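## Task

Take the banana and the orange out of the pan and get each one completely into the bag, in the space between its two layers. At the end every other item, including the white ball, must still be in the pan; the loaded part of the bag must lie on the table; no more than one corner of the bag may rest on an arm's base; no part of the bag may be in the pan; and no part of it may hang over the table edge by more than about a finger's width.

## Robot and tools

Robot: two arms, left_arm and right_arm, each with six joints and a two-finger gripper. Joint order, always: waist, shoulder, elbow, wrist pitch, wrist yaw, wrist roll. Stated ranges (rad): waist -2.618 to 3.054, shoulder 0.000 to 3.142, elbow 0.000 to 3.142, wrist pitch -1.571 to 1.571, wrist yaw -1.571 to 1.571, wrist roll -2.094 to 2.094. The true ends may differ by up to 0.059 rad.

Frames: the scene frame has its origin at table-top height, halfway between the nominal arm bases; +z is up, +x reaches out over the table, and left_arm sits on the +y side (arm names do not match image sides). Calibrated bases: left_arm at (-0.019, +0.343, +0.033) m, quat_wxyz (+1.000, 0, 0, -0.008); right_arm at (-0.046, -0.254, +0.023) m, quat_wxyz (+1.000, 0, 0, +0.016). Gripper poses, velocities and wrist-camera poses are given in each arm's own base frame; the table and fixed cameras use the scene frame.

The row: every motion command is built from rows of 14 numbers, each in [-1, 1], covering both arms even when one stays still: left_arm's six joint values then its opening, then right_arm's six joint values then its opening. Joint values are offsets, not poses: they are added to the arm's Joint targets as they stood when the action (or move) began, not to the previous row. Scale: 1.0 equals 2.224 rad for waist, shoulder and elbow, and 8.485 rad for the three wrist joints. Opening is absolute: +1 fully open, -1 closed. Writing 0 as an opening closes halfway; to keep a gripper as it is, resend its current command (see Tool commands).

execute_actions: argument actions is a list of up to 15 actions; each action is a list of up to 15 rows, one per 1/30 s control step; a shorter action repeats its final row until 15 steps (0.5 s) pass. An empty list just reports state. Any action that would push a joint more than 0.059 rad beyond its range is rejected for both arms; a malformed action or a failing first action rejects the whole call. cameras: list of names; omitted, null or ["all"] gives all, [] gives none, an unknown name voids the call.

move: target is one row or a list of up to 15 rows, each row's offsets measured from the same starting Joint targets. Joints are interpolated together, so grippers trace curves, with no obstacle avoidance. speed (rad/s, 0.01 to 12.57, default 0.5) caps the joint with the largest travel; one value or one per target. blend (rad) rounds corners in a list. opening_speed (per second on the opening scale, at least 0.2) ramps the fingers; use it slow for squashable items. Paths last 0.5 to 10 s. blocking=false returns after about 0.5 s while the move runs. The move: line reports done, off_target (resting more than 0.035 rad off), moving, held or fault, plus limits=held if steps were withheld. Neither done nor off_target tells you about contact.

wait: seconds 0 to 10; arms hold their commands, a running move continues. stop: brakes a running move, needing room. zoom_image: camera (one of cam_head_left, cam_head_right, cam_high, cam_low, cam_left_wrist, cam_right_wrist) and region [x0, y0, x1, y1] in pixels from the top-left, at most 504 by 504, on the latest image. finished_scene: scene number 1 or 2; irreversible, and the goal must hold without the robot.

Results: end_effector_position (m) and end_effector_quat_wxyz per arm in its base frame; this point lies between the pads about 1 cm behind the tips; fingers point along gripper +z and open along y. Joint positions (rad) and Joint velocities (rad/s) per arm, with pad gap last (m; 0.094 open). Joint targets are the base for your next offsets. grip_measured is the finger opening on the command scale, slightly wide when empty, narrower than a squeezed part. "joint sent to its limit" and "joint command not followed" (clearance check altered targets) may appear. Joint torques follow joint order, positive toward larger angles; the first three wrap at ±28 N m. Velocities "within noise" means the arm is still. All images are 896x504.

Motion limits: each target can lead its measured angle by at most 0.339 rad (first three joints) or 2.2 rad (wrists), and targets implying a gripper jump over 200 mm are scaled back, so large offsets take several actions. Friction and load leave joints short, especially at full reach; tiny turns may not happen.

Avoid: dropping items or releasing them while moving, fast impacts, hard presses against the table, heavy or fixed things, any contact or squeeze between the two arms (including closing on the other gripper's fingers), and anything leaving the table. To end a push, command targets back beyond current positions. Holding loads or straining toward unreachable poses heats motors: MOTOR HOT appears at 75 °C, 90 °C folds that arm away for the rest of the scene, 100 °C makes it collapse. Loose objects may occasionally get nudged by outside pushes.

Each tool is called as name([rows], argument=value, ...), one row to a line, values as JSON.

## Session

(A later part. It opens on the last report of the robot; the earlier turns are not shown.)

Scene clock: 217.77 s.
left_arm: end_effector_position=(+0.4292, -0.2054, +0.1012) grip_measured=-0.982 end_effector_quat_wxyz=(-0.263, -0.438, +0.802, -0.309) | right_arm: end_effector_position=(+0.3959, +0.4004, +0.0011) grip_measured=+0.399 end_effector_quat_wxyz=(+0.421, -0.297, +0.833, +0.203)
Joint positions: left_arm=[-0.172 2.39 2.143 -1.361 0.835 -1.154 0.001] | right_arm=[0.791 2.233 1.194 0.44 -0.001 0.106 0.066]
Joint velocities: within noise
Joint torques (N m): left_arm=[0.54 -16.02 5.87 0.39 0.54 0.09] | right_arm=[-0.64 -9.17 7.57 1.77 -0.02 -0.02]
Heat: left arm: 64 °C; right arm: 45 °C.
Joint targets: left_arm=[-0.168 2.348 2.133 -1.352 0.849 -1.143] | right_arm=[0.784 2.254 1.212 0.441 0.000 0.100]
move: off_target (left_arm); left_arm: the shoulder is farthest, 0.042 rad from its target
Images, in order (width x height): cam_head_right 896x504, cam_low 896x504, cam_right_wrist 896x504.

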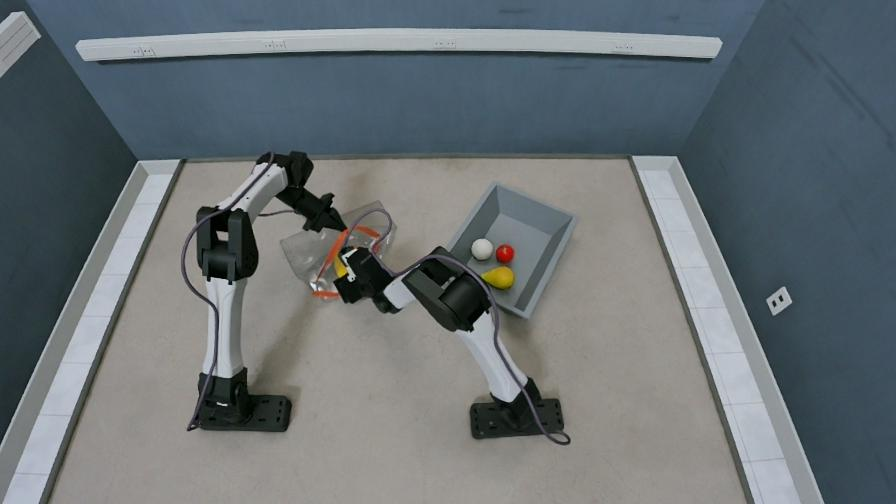

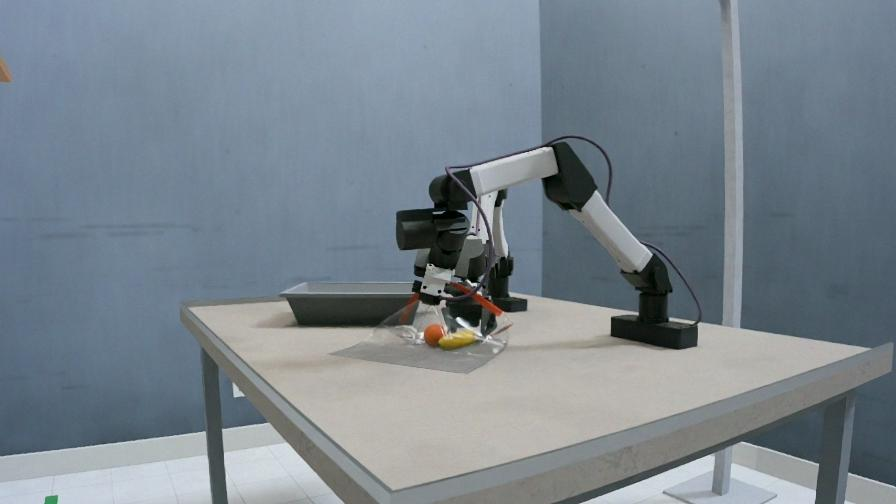

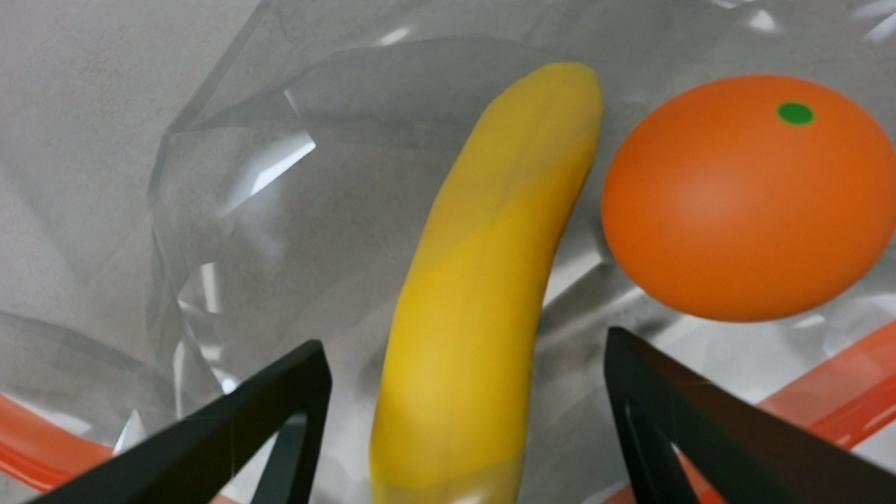

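move(target=[0,0,0,0,0,0,-1, 0,0,0,0,0,0,-0.6], opening_speed=0.8, cameras=[])

move([
  [0,0,0,0,0,0,-1, 0,-0.008,0.009,0,0,0,-0.6],
  [0,0,0,0,0,0,-1, 0,0.0112,0.0339,-0.0009,0,0,-0.6],
], speed=0.2, cameras=["cam_head_right","cam_right_wrist","cam_low"])

zoom_image(camera="cam_low", region=[320, 220, 560, 390])

Scene clock: 219.50 s.
left_arm: end_effector_position=(+0.4292, -0.2054, +0.1012) grip_measured=-0.982 end_effector_quat_wxyz=(-0.263, -0.438, +0.802, -0.309) | right_arm: end_effector_position=(+0.3960, +0.3999, -0.0003) grip_measured=-0.435 end_effector_quat_wxyz=(+0.420, -0.297, +0.834, +0.202)
Joint positions: left_arm=[-0.172 2.39 2.143 -1.361 0.835 -1.154 0.001] | right_arm=[0.79 2.236 1.194 0.44 -0.001 0.106 0.027]
Joint velocities: within noise
Joint torques (N m): left_arm=[0.54 -15.98 5.87 0.38 0.54 0.08] | right_arm=[-0.58 -9.57 7.54 1.78 -0.01 -0.02]
Heat: left arm: 64 °C; right arm: 45 °C.
Joint targets: left_arm=[-0.168 2.348 2.133 -1.352 0.849 -1.143] | right_arm=[0.784 2.254 1.212 0.441 0.000 0.100]
move: off_target (left_arm); left_arm: the shoulder is farthest, 0.042 rad from its target
No camera images: "cameras" was empty.

Scene clock: 220.33 s.
left_arm: end_effector_position=(+0.4292, -0.2054, +0.1012) grip_measured=-0.982 end_effector_quat_wxyz=(-0.263, -0.438, +0.802, -0.309) | right_arm: end_effector_position=(+0.4076, +0.4116, +0.0071) grip_measured=-0.438 end_effector_quat_wxyz=(+0.430, -0.295, +0.828, +0.207)
Joint positions: left_arm=[-0.172 2.39 2.143 -1.361 0.835 -1.154 0.001] | right_arm=[0.79 2.265 1.262 0.428 -0.001 0.106 0.026]
Joint velocities: within noise
Joint torques (N m): left_arm=[0.51 -15.97 5.86 0.39 0.54 0.08] | right_arm=[-0.55 -10.29 8.42 1.84 -0.02 -0.02]
Heat: left arm: 64 °C; right arm: 45 °C.
Joint targets: left_arm=[-0.168 2.348 2.133 -1.352 0.849 -1.143] | right_arm=[0.784 2.279 1.288 0.433 0.000 0.100]
move: off_target (left_arm); left_arm: the shoulder is farthest, 0.042 rad from its target
Images, in order (width x height): cam_head_right 896x504, cam_low 896x504, cam_right_wrist 896x504.

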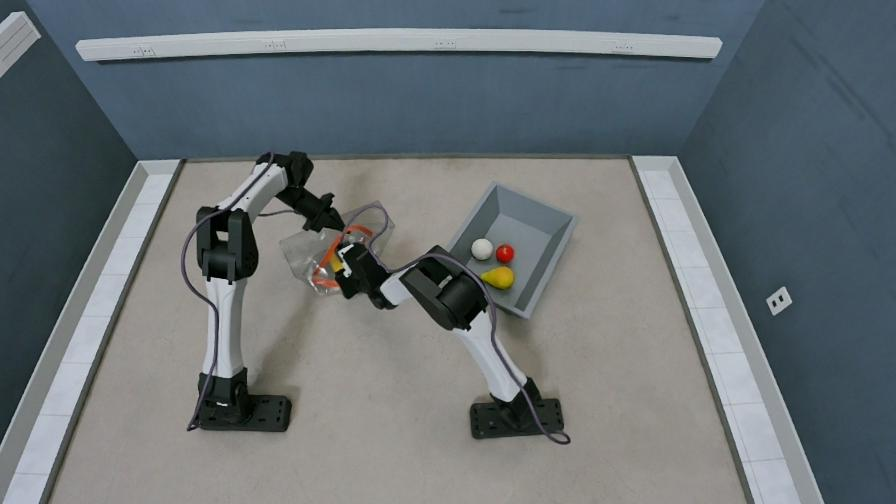

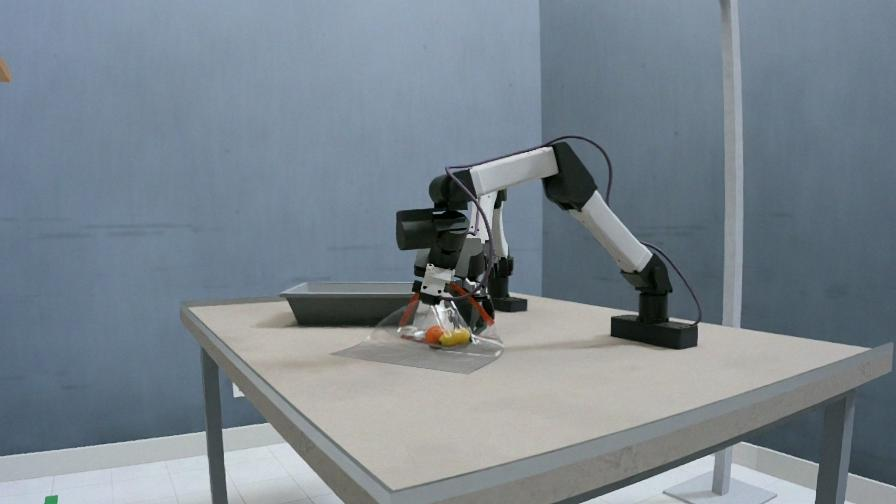

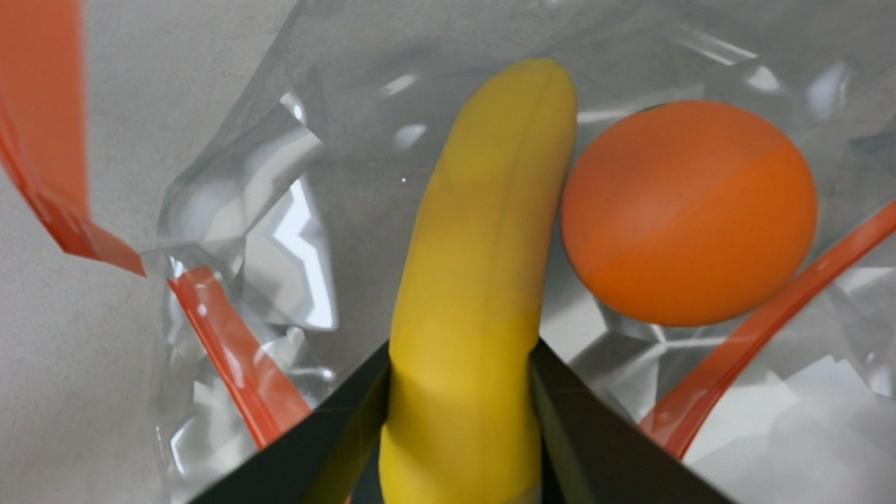

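Scaled by 2.100 from the camera's 896x504 image, which has a finer 1280x720 frame.

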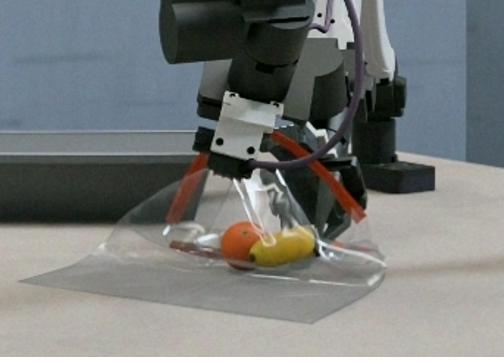

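move(target=[0,0,0,0,0,0,-1, 0,-0.0416,0.0194,-0.0209,0,0,-0.6], speed=0.15, cameras=["cam_head_right","cam_right_wrist","cam_low"])

zoom_image(camera="cam_low", region=[320, 220, 560, 390])

Scene clock: 222.40 s.
left_arm: end_effector_position=(+0.4292, -0.2054, +0.1012) grip_measured=-0.982 end_effector_quat_wxyz=(-0.263, -0.438, +0.802, -0.309) | right_arm: end_effector_position=(+0.4015, +0.4055, +0.0029) grip_measured=-0.439 end_effector_quat_wxyz=(+0.389, -0.303, +0.850, +0.187)
Joint positions: left_arm=[-0.172 2.39 2.143 -1.361 0.835 -1.154 0.001] | right_arm=[0.79 2.241 1.305 0.257 -0.001 0.106 0.026]
Joint velocities: within noise
Joint torques (N m): left_arm=[0.5 -16.02 5.86 0.38 0.54 0.08] | right_arm=[-0.55 -16.34 8.59 1.69 -0.02 -0.02]
Heat: left arm: 64 °C; right arm: 46 °C.
Joint targets: left_arm=[-0.168 2.348 2.133 -1.352 0.849 -1.143] | right_arm=[0.784 2.186 1.331 0.256 0.000 0.100]
move: off_target (left_arm, right_arm); left_arm: the shoulder is farthest, 0.042 rad from its target; right_arm: the shoulder is farthest, 0.055 rad from its target
Images, in order (width x height): cam_head_right 896x504, cam_low 896x504, cam_right_wrist 896x504.

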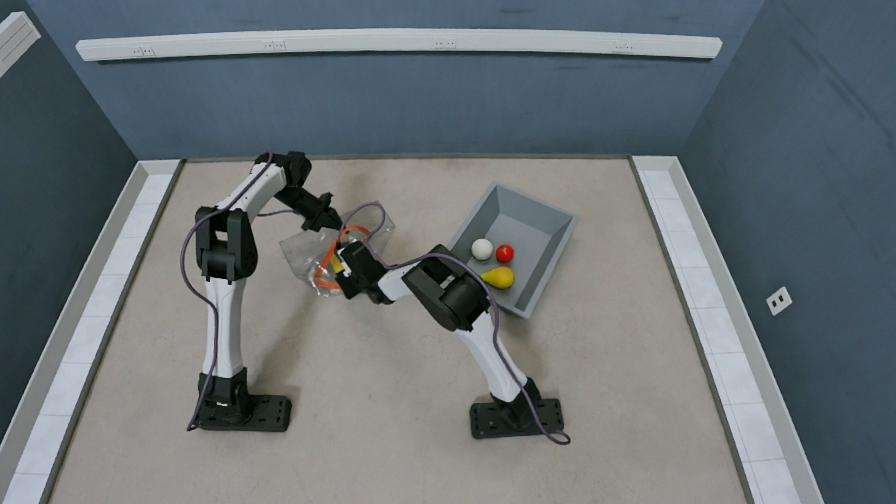

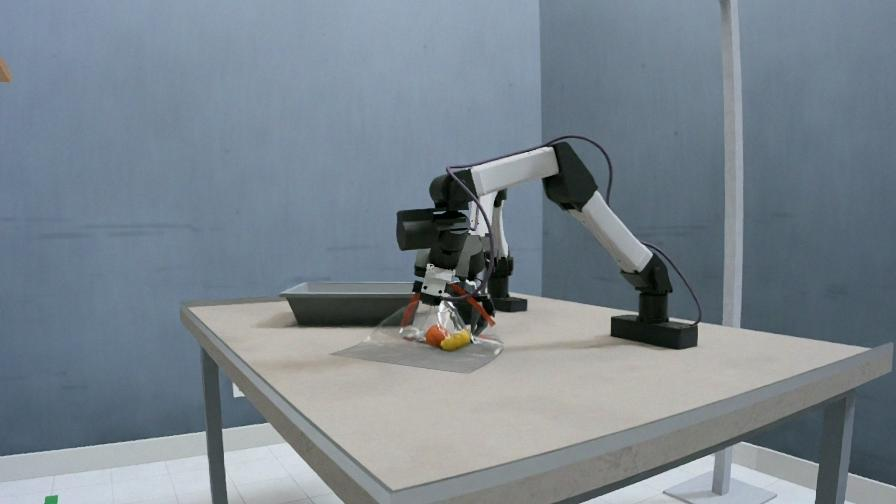

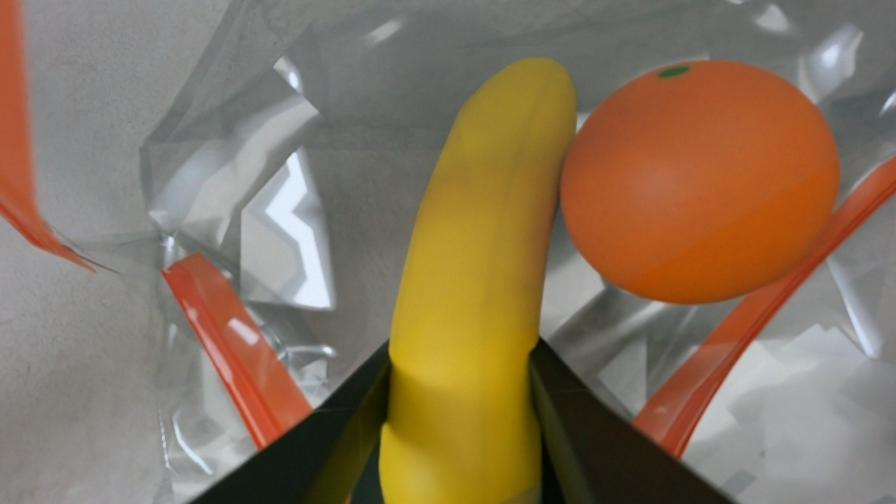

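Scaled by 2.100 from the camera's 896x504 image, which has a finer 1280x720 frame.

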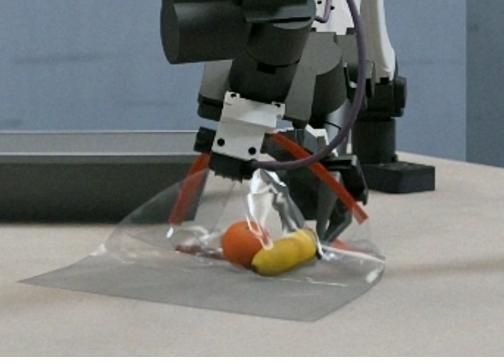

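move(target=[0,0,0,0,0,0,-1, 0,-0.018,0.004,-0.003,0,0,-0.6], speed=0.15, cameras=["cam_right_wrist","cam_low"])

zoom_image(camera="cam_low", region=[320, 220, 560, 390])

Scene clock: 223.93 s.
left_arm: end_effector_position=(+0.4292, -0.2054, +0.1012) grip_measured=-0.982 end_effector_quat_wxyz=(-0.263, -0.438, +0.802, -0.309) | right_arm: end_effector_position=(+0.4030, +0.4070, +0.0236) grip_measured=-0.439 end_effector_quat_wxyz=(+0.396, -0.301, +0.846, +0.191)
Joint positions: left_arm=[-0.172 2.39 2.143 -1.361 0.835 -1.154 0.001] | right_arm=[0.79 2.199 1.314 0.225 -0.001 0.106 0.026]
Joint velocities: within noise
Joint torques (N m): left_arm=[0.5 -15.99 5.91 0.37 0.53 0.09] | right_arm=[-0.54 -16.03 8.76 1.73 -0.02 -0.02]
Heat: left arm: 64 °C; right arm: 47 °C.
Joint targets: left_arm=[-0.168 2.348 2.133 -1.352 0.849 -1.143] | right_arm=[0.784 2.146 1.340 0.230 0.000 0.100]
move: off_target (left_arm, right_arm); left_arm: the shoulder is farthest, 0.042 rad from its target; right_arm: the shoulder is farthest, 0.053 rad from its target
Images, in order (width x height): cam_low 896x504, cam_right_wrist 896x504.

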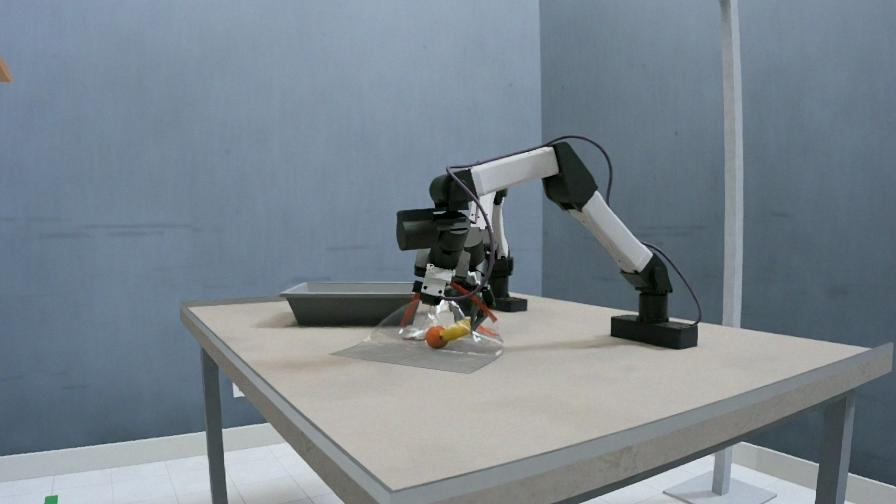

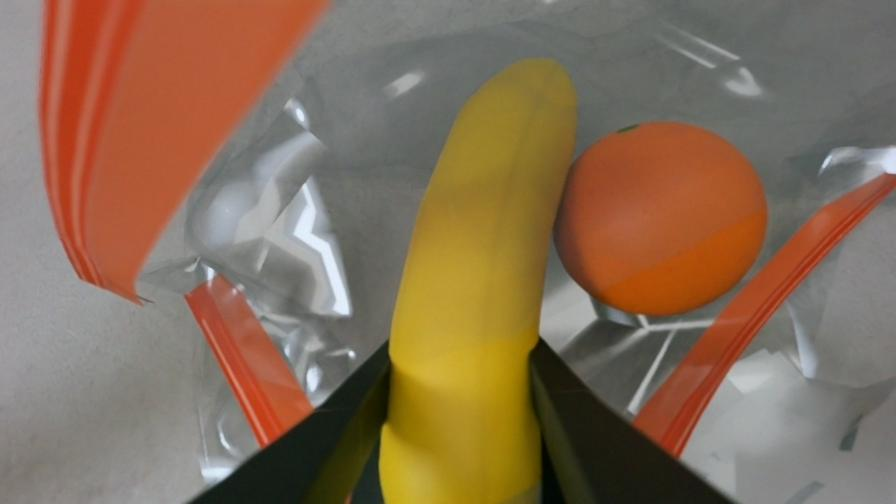

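Scaled by 2.100 from the camera's 896x504 image, which has a finer 1280x720 frame.

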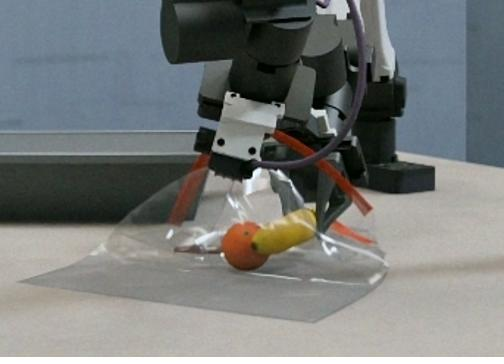

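move([
  [0,0,0,0,0,0,-1, 0,0.0166,0.0036,0.0053,0,0,-0.6],
  [0,0,0,0,0,0,-1, 0,0.0534,-0.001,0.01,0,0,-0.6],
], speed=0.15, cameras=["cam_right_wrist","cam_low"])

zoom_image(camera="cam_low", region=[320, 220, 560, 390])

Scene clock: 226.07 s.
left_arm: end_effector_position=(+0.4292, -0.2054, +0.1012) grip_measured=-0.982 end_effector_quat_wxyz=(-0.263, -0.438, +0.802, -0.309) | right_arm: end_effector_position=(+0.4075, +0.4115, +0.0083) grip_measured=-0.439 end_effector_quat_wxyz=(+0.404, -0.300, +0.842, +0.194)
Joint positions: left_arm=[-0.172 2.39 2.143 -1.361 0.835 -1.154 0.001] | right_arm=[0.79 2.254 1.319 0.292 -0.001 0.106 0.026]
Joint velocities: within noise
Joint torques (N m): left_arm=[0.51 -15.98 5.87 0.38 0.54 0.08] | right_arm=[-0.54 -10.66 7.92 1.94 -0.01 -0.02]
Heat: left arm: 65 °C; right arm: 47 °C.
Joint targets: left_arm=[-0.168 2.348 2.133 -1.352 0.849 -1.143] | right_arm=[0.784 2.265 1.338 0.315 0.000 0.100]
move: off_target (left_arm); left_arm: the shoulder is farthest, 0.042 rad from its target
Images, in order (width x height): cam_low 896x504, cam_right_wrist 896x504.

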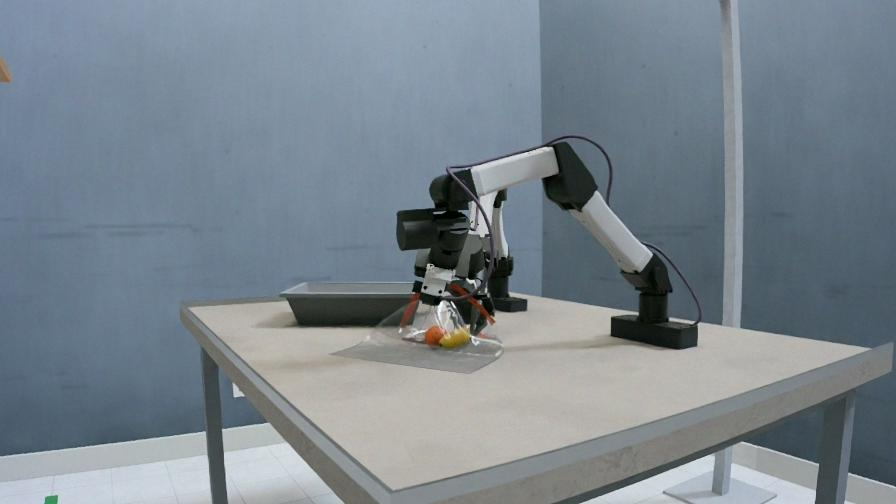

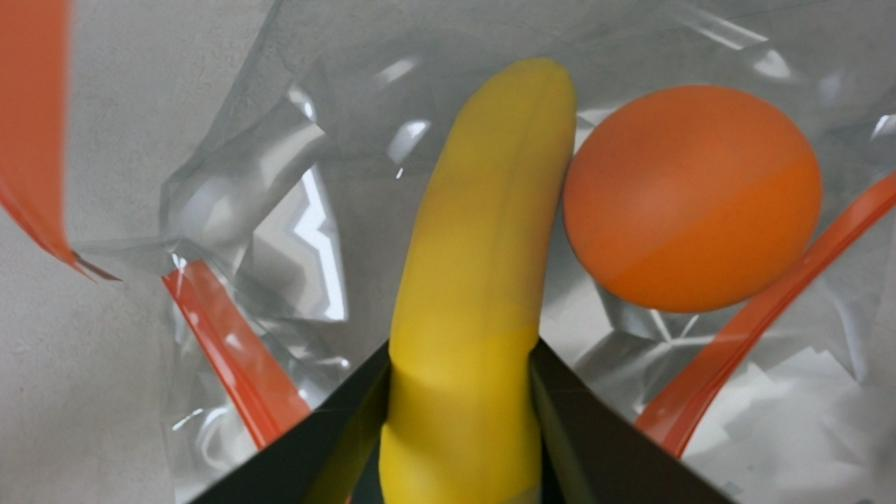

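Scaled by 2.100 from the camera's 896x504 image, which has a finer 1280x720 frame.

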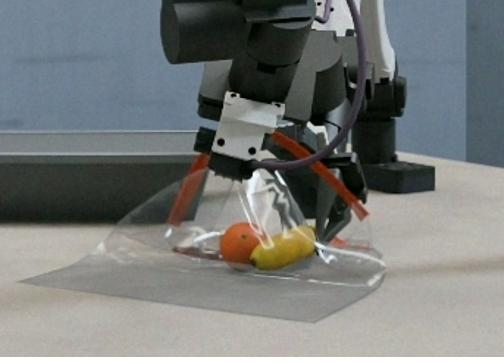

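move(target=[0,0,0,0,0,0,-1, 0,0.009,0,0,0,0,-0.6], speed=0.15, cameras=[])

move(target=[0,0,0,0,0,0,-1, 0,0,0,0,0,0,0.05], opening_speed=0.8, cameras=["cam_right_wrist","cam_low"])

Scene clock: 227.43 s.
left_arm: end_effector_position=(+0.4292, -0.2054, +0.1012) grip_measured=-0.982 end_effector_quat_wxyz=(-0.263, -0.438, +0.802, -0.309) | right_arm: end_effector_position=(+0.4071, +0.4111, +0.0015) grip_measured=-0.439 end_effector_quat_wxyz=(+0.400, -0.301, +0.844, +0.193)
Joint positions: left_arm=[-0.172 2.39 2.143 -1.361 0.835 -1.154 0.001] | right_arm=[0.79 2.269 1.319 0.3 -0.001 0.106 0.026]
Joint velocities: within noise
Joint torques (N m): left_arm=[0.51 -15.95 5.91 0.39 0.54 0.08] | right_arm=[-0.57 -10.3 7.8 1.88 -0.02 -0.02]
Heat: left arm: 65 °C; right arm: 47 °C.
Joint targets: left_arm=[-0.168 2.348 2.133 -1.352 0.849 -1.143] | right_arm=[0.784 2.285 1.338 0.315 0.000 0.100]
move: off_target (left_arm); left_arm: the shoulder is farthest, 0.042 rad from its target
No camera images: "cameras" was empty.

Scene clock: 228.47 s.
left_arm: end_effector_position=(+0.4292, -0.2054, +0.1012) grip_measured=-0.982 end_effector_quat_wxyz=(-0.263, -0.438, +0.802, -0.309) | right_arm: end_effector_position=(+0.4071, +0.4111, +0.0015) grip_measured=+0.049 end_effector_quat_wxyz=(+0.400, -0.301, +0.844, +0.193)
Joint positions: left_arm=[-0.172 2.39 2.143 -1.361 0.835 -1.154 0.001] | right_arm=[0.79 2.269 1.319 0.3 -0.001 0.106 0.049]
Joint velocities: within noise
Joint torques (N m): left_arm=[0.51 -15.99 5.91 0.39 0.53 0.07] | right_arm=[-0.57 -10.26 7.84 1.88 0.01 -0.02]
Heat: left arm: 65 °C; right arm: 47 °C.
Joint targets: left_arm=[-0.168 2.348 2.133 -1.352 0.849 -1.143] | right_arm=[0.784 2.285 1.338 0.315 0.000 0.100]
move: off_target (left_arm); left_arm: the shoulder is farthest, 0.042 rad from its target
Images, in order (width x height): cam_low 896x504, cam_right_wrist 896x504.

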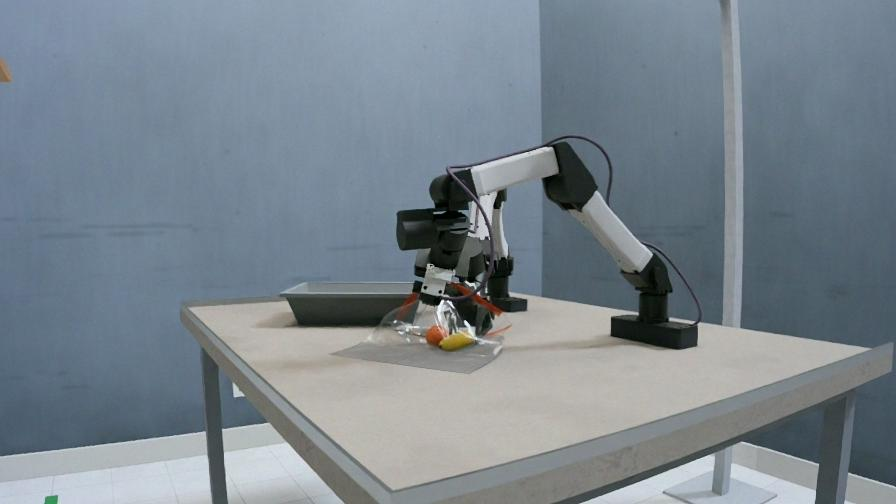

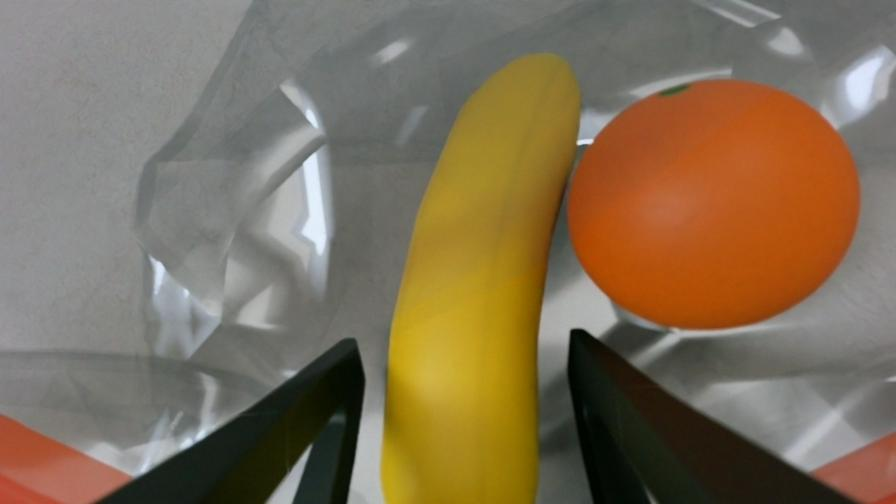

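move([
  [0,0,0,0,0,0,-1, 0,-0.0794,-0.0514,0,0,0,0.05],
  [0,0,0,0,0,0,-1, 0,-0.1423,-0.117,0,0,0,0.05],
  [0,0,0,0,0,0,-1, 0,-0.2279,-0.2283,0.0039,0,-0.006,0.05],
  [0,0,0,0,0,0,-1, 0,-0.3062,-0.2927,-0.0057,0,-0.0118,0.05],
], speed=[0.25,0.3,0.5,0.6], blend=[0.03,0.03,0.05,0], cameras=["cam_right_wrist","cam_head_right","cam_low"])

zoom_image(camera="cam_head_right", region=[260, 180, 460, 330])

zoom_image(camera="cam_low", region=[320, 220, 560, 390])

Scene clock: 237.83 s.
left_arm: end_effector_position=(+0.4292, -0.2054, +0.1012) grip_measured=-0.982 end_effector_quat_wxyz=(-0.263, -0.438, +0.802, -0.309) | right_arm: end_effector_position=(+0.2968, +0.2998, +0.0580) grip_measured=+0.049 end_effector_quat_wxyz=(+0.397, -0.344, +0.834, +0.168)
Joint positions: left_arm=[-0.172 2.39 2.143 -1.361 0.835 -1.154 0.001] | right_arm=[0.79 1.633 0.69 0.264 -0.001 0.008 0.049]
Joint velocities: within noise
Joint torques (N m): left_arm=[0.5 -15.98 5.89 0.38 0.55 0.07] | right_arm=[-0.55 -9.1 5.83 1.73 -0.02 -0.05]
Heat: left arm: 66 °C; right arm: 47 °C.
Joint targets: left_arm=[-0.168 2.348 2.133 -1.352 0.849 -1.143] | right_arm=[0.784 1.604 0.687 0.267 0.000 0.000]
move: off_target (left_arm); left_arm: the shoulder is farthest, 0.042 rad from its target
Images, in order (width x height): cam_head_right 896x504, cam_low 896x504, cam_right_wrist 896x504.

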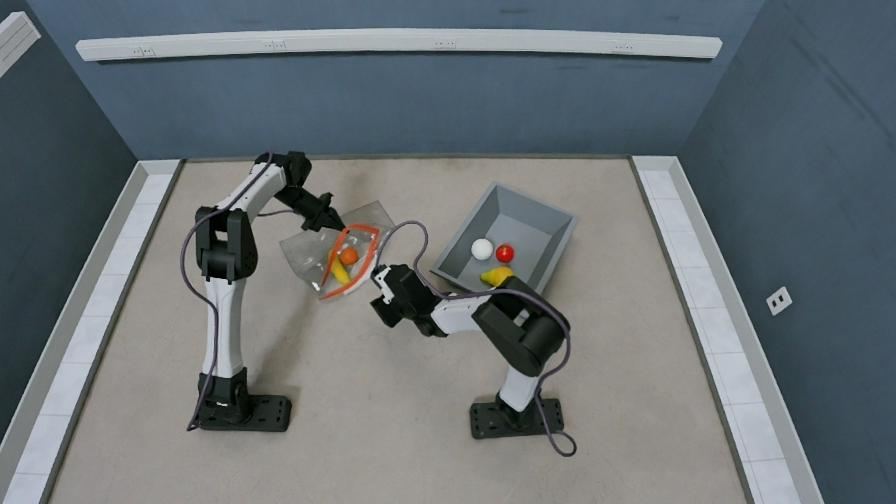

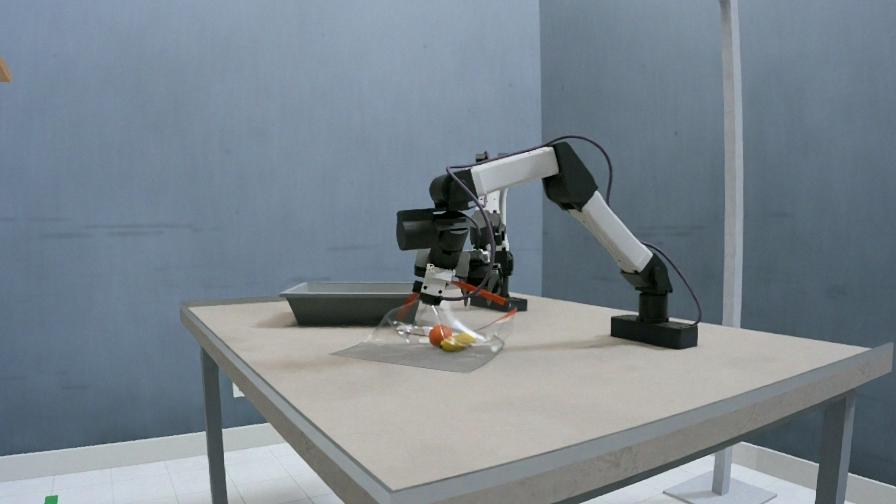

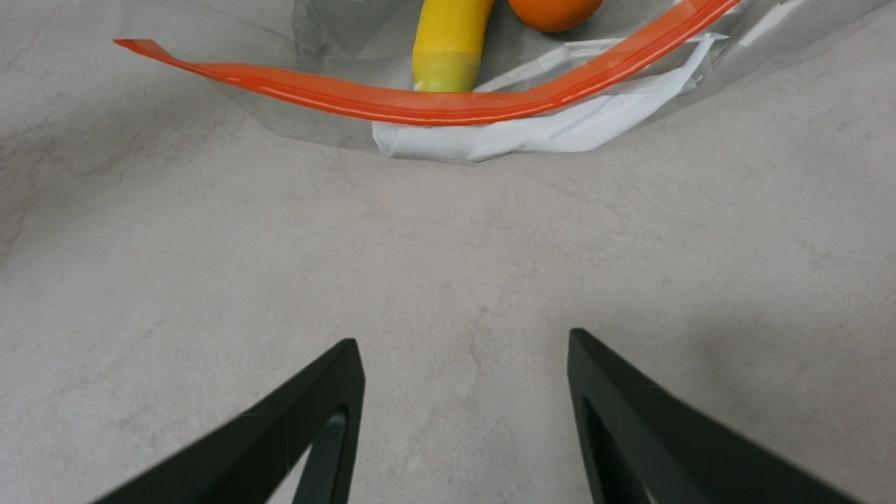

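Scaled by 2.520 from the camera's 896x504 image, which has a finer 1280x720 frame.

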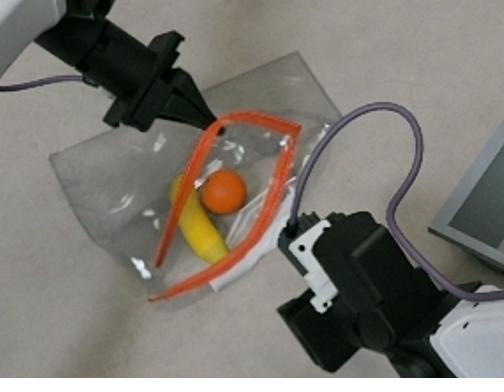

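Scaled by 2.100 from the camera's 896x504 image, which has a finer 1280x720 frame.

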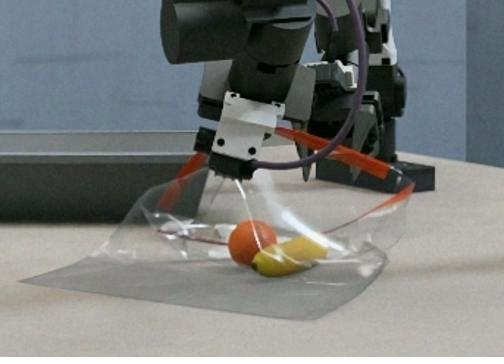

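move([
  [0,0,0,0,0,0,-1, 0,-0.2266,0.0508,-0.1021,0,0,0.05],
  [0,0,0,0,0,0,-1, -0.3525,-0.2266,0.0508,-0.1021,0,0,0.05],
], speed=0.9, blend=[0.1,0], cameras=["cam_head_right"])

zoom_image(camera="cam_head_right", region=[260, 180, 460, 330])

Scene clock: 241.47 s.
left_arm: end_effector_position=(+0.4292, -0.2054, +0.1012) grip_measured=-0.982 end_effector_quat_wxyz=(-0.263, -0.438, +0.802, -0.309) | right_arm: end_effector_position=(+0.3004, +0.0021, +0.1242) grip_measured=+0.049 end_effector_quat_wxyz=(+0.309, +0.000, +0.951, +0.002)
Joint positions: left_arm=[-0.172 2.39 2.143 -1.361 0.835 -1.154 0.001] | right_arm=[0.007 1.115 0.773 -0.601 -0.001 0.006 0.049]
Joint velocities: within noise
Joint torques (N m): left_arm=[0.5 -15.99 5.86 0.39 0.54 0.08] | right_arm=[-0.61 -4.34 9.69 1.38 -0.02 -0.02]
Heat: left arm: 66 °C; right arm: 47 °C.
Joint targets: left_arm=[-0.168 2.348 2.133 -1.352 0.849 -1.143] | right_arm=[0.000 1.100 0.800 -0.599 0.000 0.000]
move: off_target (left_arm); left_arm: the shoulder is farthest, 0.042 rad from its target
Images, in order (width x height): cam_head_right 896x504.

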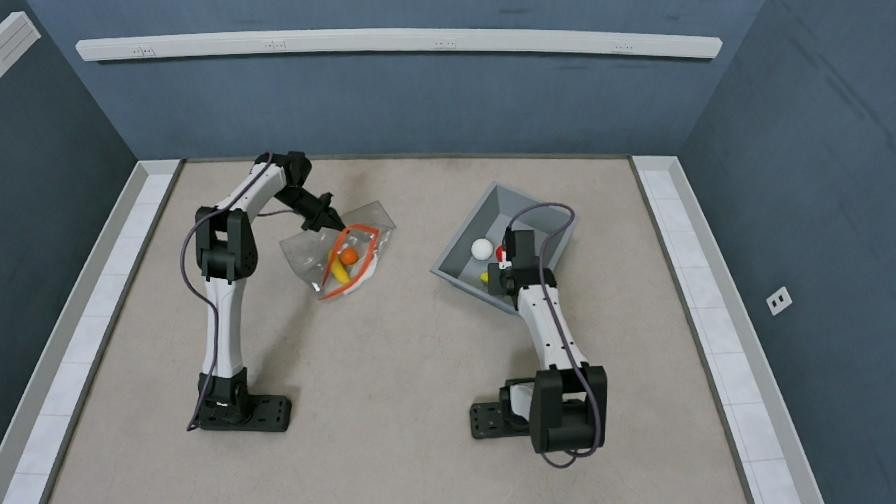

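Scaled by 2.520 from the camera's 896x504 image, which has a finer 1280x720 frame.

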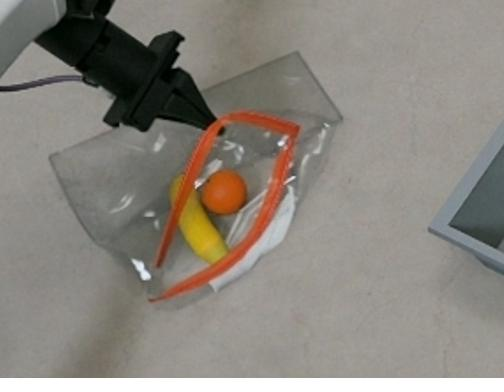

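move([
  [-0.0683,0.0148,0.045,-0.008,-0.04125,-0.01414,-1, 0,0,0,0,0,0,0.05],
  [-0.1808,0.0438,0.0951,-0.0138,-0.1001,-0.0451,-1, 0,0,0,0,0,0,0.05],
], speed=0.25, blend=[0.1,0], cameras=["cam_head_right","cam_low","cam_left_wrist"])

zoom_image(camera="cam_head_right", region=[260, 180, 460, 330])

zoom_image(camera="cam_low", region=[320, 220, 560, 390])

Scene clock: 245.87 s.
left_arm: end_effector_position=(+0.3963, -0.2562, +0.0749) grip_measured=-0.982 end_effector_quat_wxyz=(-0.004, -0.456, +0.890, -0.010) | right_arm: end_effector_position=(+0.3003, +0.0021, +0.1241) grip_measured=+0.049 end_effector_quat_wxyz=(+0.309, +0.000, +0.951, +0.002)
Joint positions: left_arm=[-0.567 2.422 2.323 -1.457 0.017 -1.515 0.001] | right_arm=[0.007 1.115 0.773 -0.601 -0.001 0.006 0.049]
Joint velocities: within noise
Joint torques (N m): left_arm=[0.02 -11.07 8.95 0.2 -0.27 -0.16] | right_arm=[-0.59 -4.34 9.7 1.4 -0.01 -0.03]
Heat: left arm: 65 °C; right arm: 45 °C.
Joint targets: left_arm=[-0.570 2.446 2.344 -1.469 0.000 -1.526] | right_arm=[0.000 1.100 0.800 -0.599 0.000 0.000]
move: done
Images, in order (width x height): cam_head_right 896x504, cam_low 896x504, cam_left_wrist 896x504.

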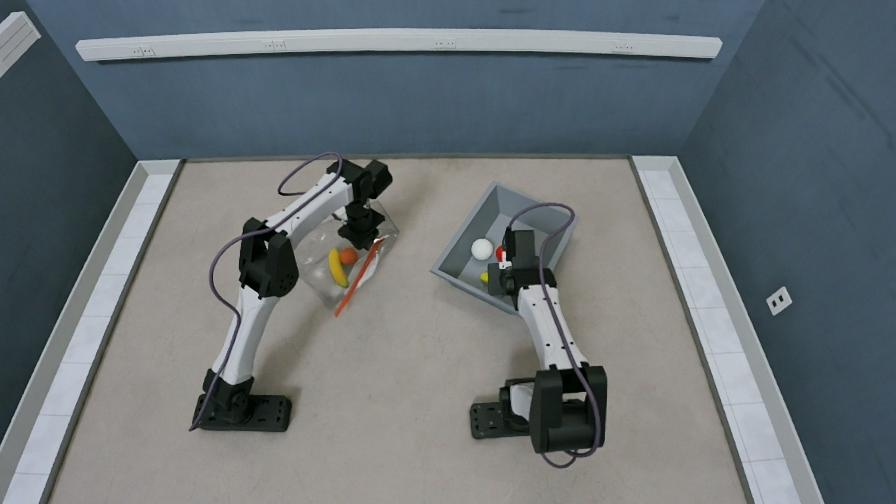

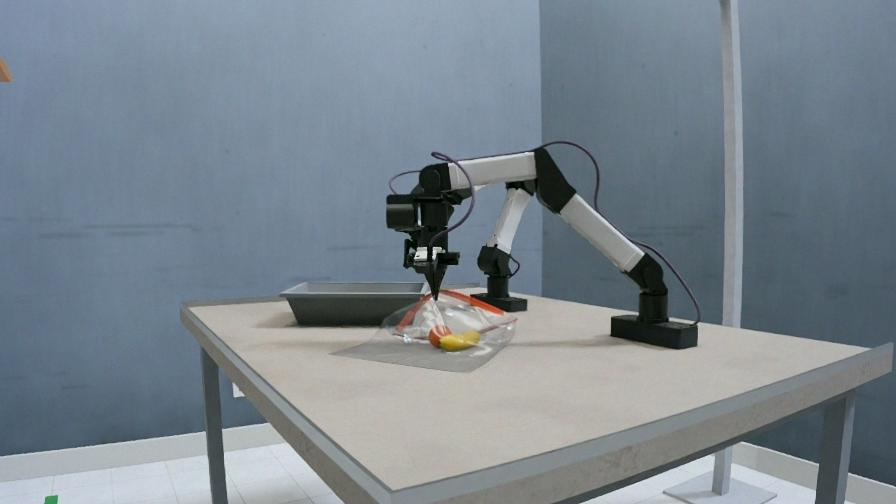

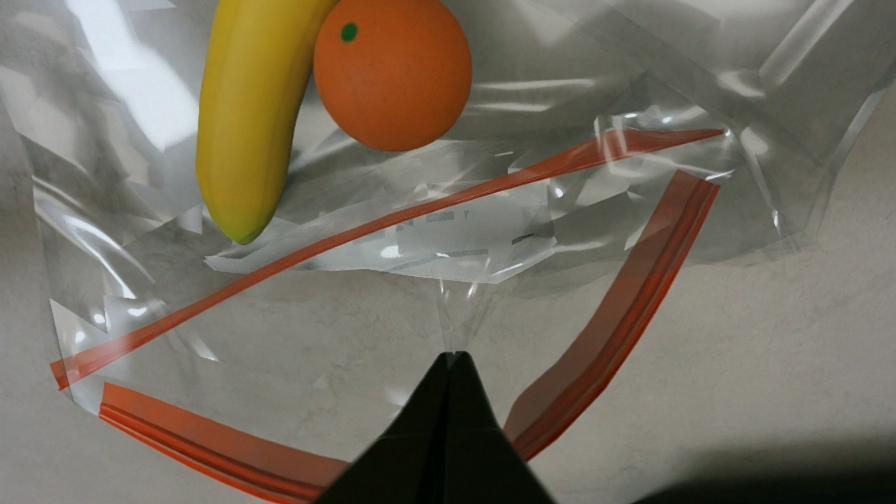

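Scaled by 2.520 from the camera's 896x504 image, which has a finer 1280x720 frame.

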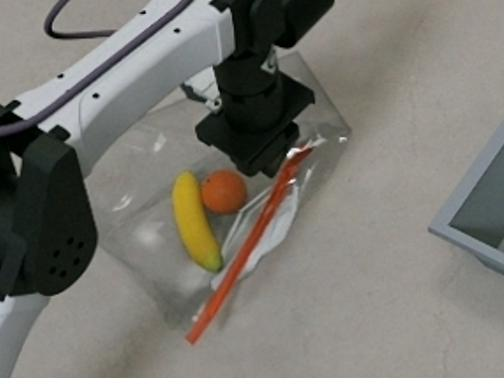

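Scaled by 2.100 from the camera's 896x504 image, which has a finer 1280x720 frame.

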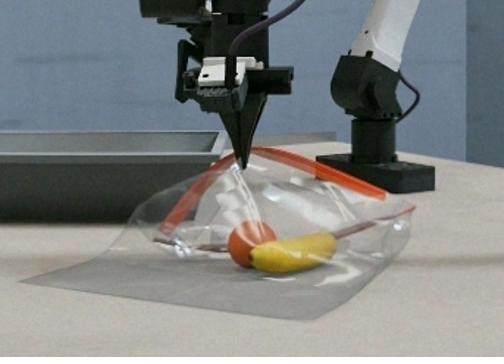

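move(target=[0,0,-0.1504,0.0423,0,0,-1, 0,0,0,0,0,0,0.05], speed=0.2, cameras=["cam_head_right","cam_low","cam_left_wrist"])

zoom_image(camera="cam_head_right", region=[260, 180, 460, 330])

zoom_image(camera="cam_low", region=[320, 220, 560, 390])

Scene clock: 248.90 s.
left_arm: end_effector_position=(+0.4023, -0.2598, -0.0018) grip_measured=-0.982 end_effector_quat_wxyz=(+0.004, -0.456, +0.890, -0.024) | right_arm: end_effector_position=(+0.3003, +0.0021, +0.1241) grip_measured=+0.049 end_effector_quat_wxyz=(+0.309, +0.000, +0.951, +0.002)
Joint positions: left_arm=[-0.567 2.424 2.02 -1.122 0.016 -1.515 0.001] | right_arm=[0.007 1.115 0.773 -0.601 -0.001 0.006 0.049]
Joint velocities: within noise
Joint torques (N m): left_arm=[0.02 -11.3 6.02 0.52 -0.21 -0.13] | right_arm=[-0.62 -4.37 9.69 1.4 -0.01 -0.03]
Heat: left arm: 64 °C; right arm: 44 °C.
Joint targets: left_arm=[-0.570 2.446 2.010 -1.110 -0.001 -1.526] | right_arm=[0.000 1.100 0.800 -0.599 0.000 0.000]
move: done
Images, in order (width x height): cam_head_right 896x504, cam_low 896x504, cam_left_wrist 896x504.

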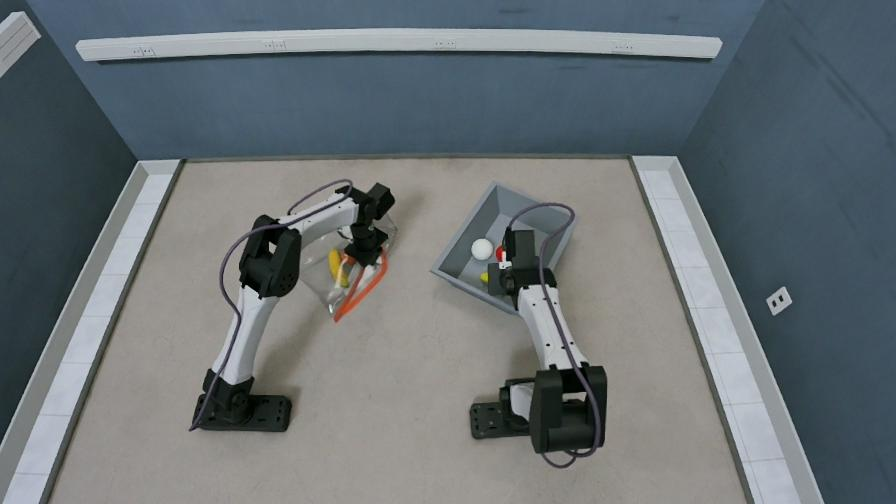

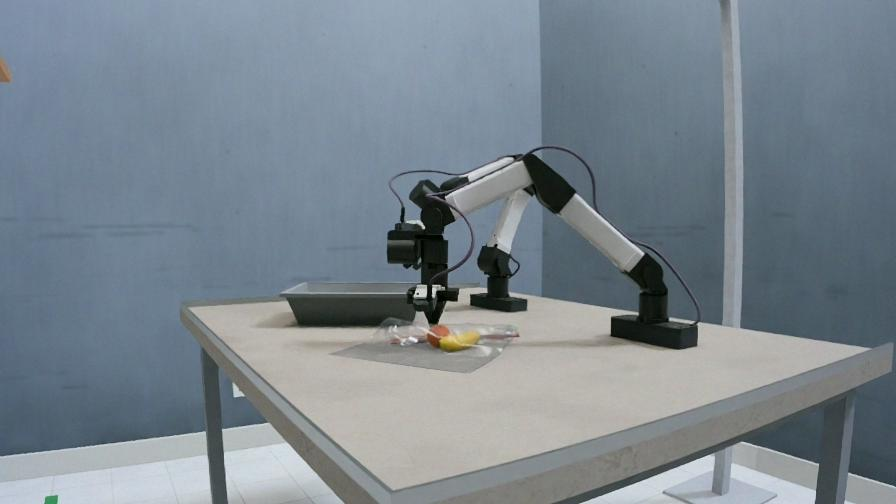

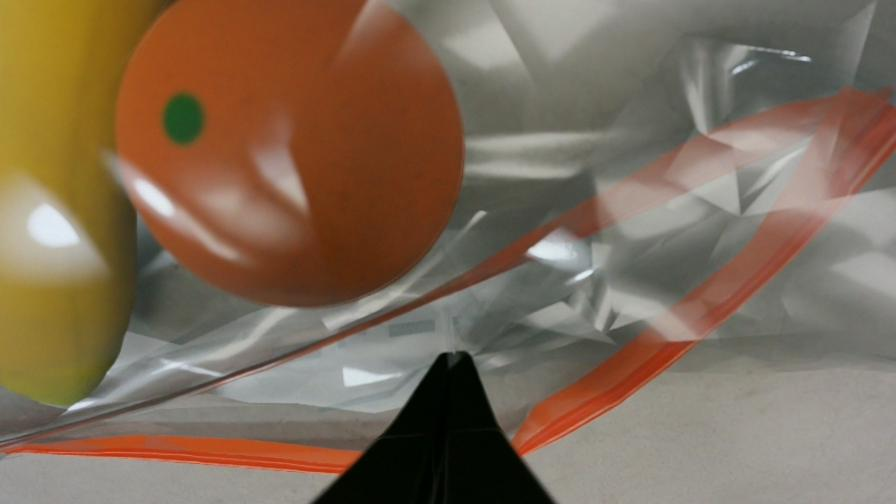

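Scaled by 2.520 from the camera's 896x504 image, which has a finer 1280x720 frame.

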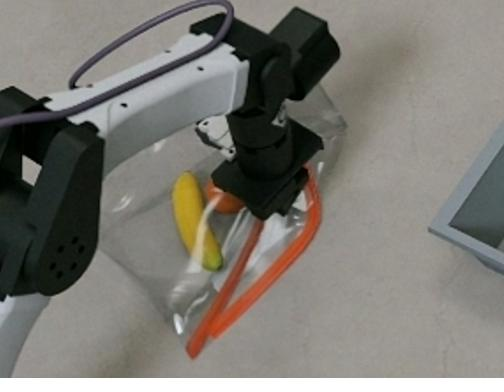

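Scaled by 2.100 from the camera's 896x504 image, which has a finer 1280x720 frame.

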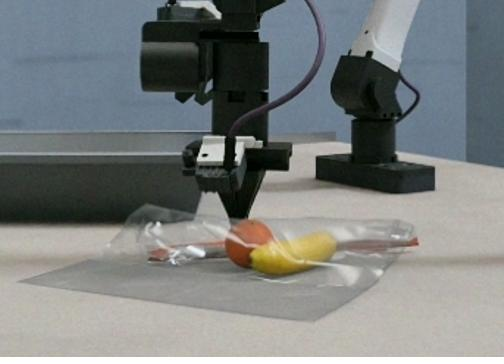

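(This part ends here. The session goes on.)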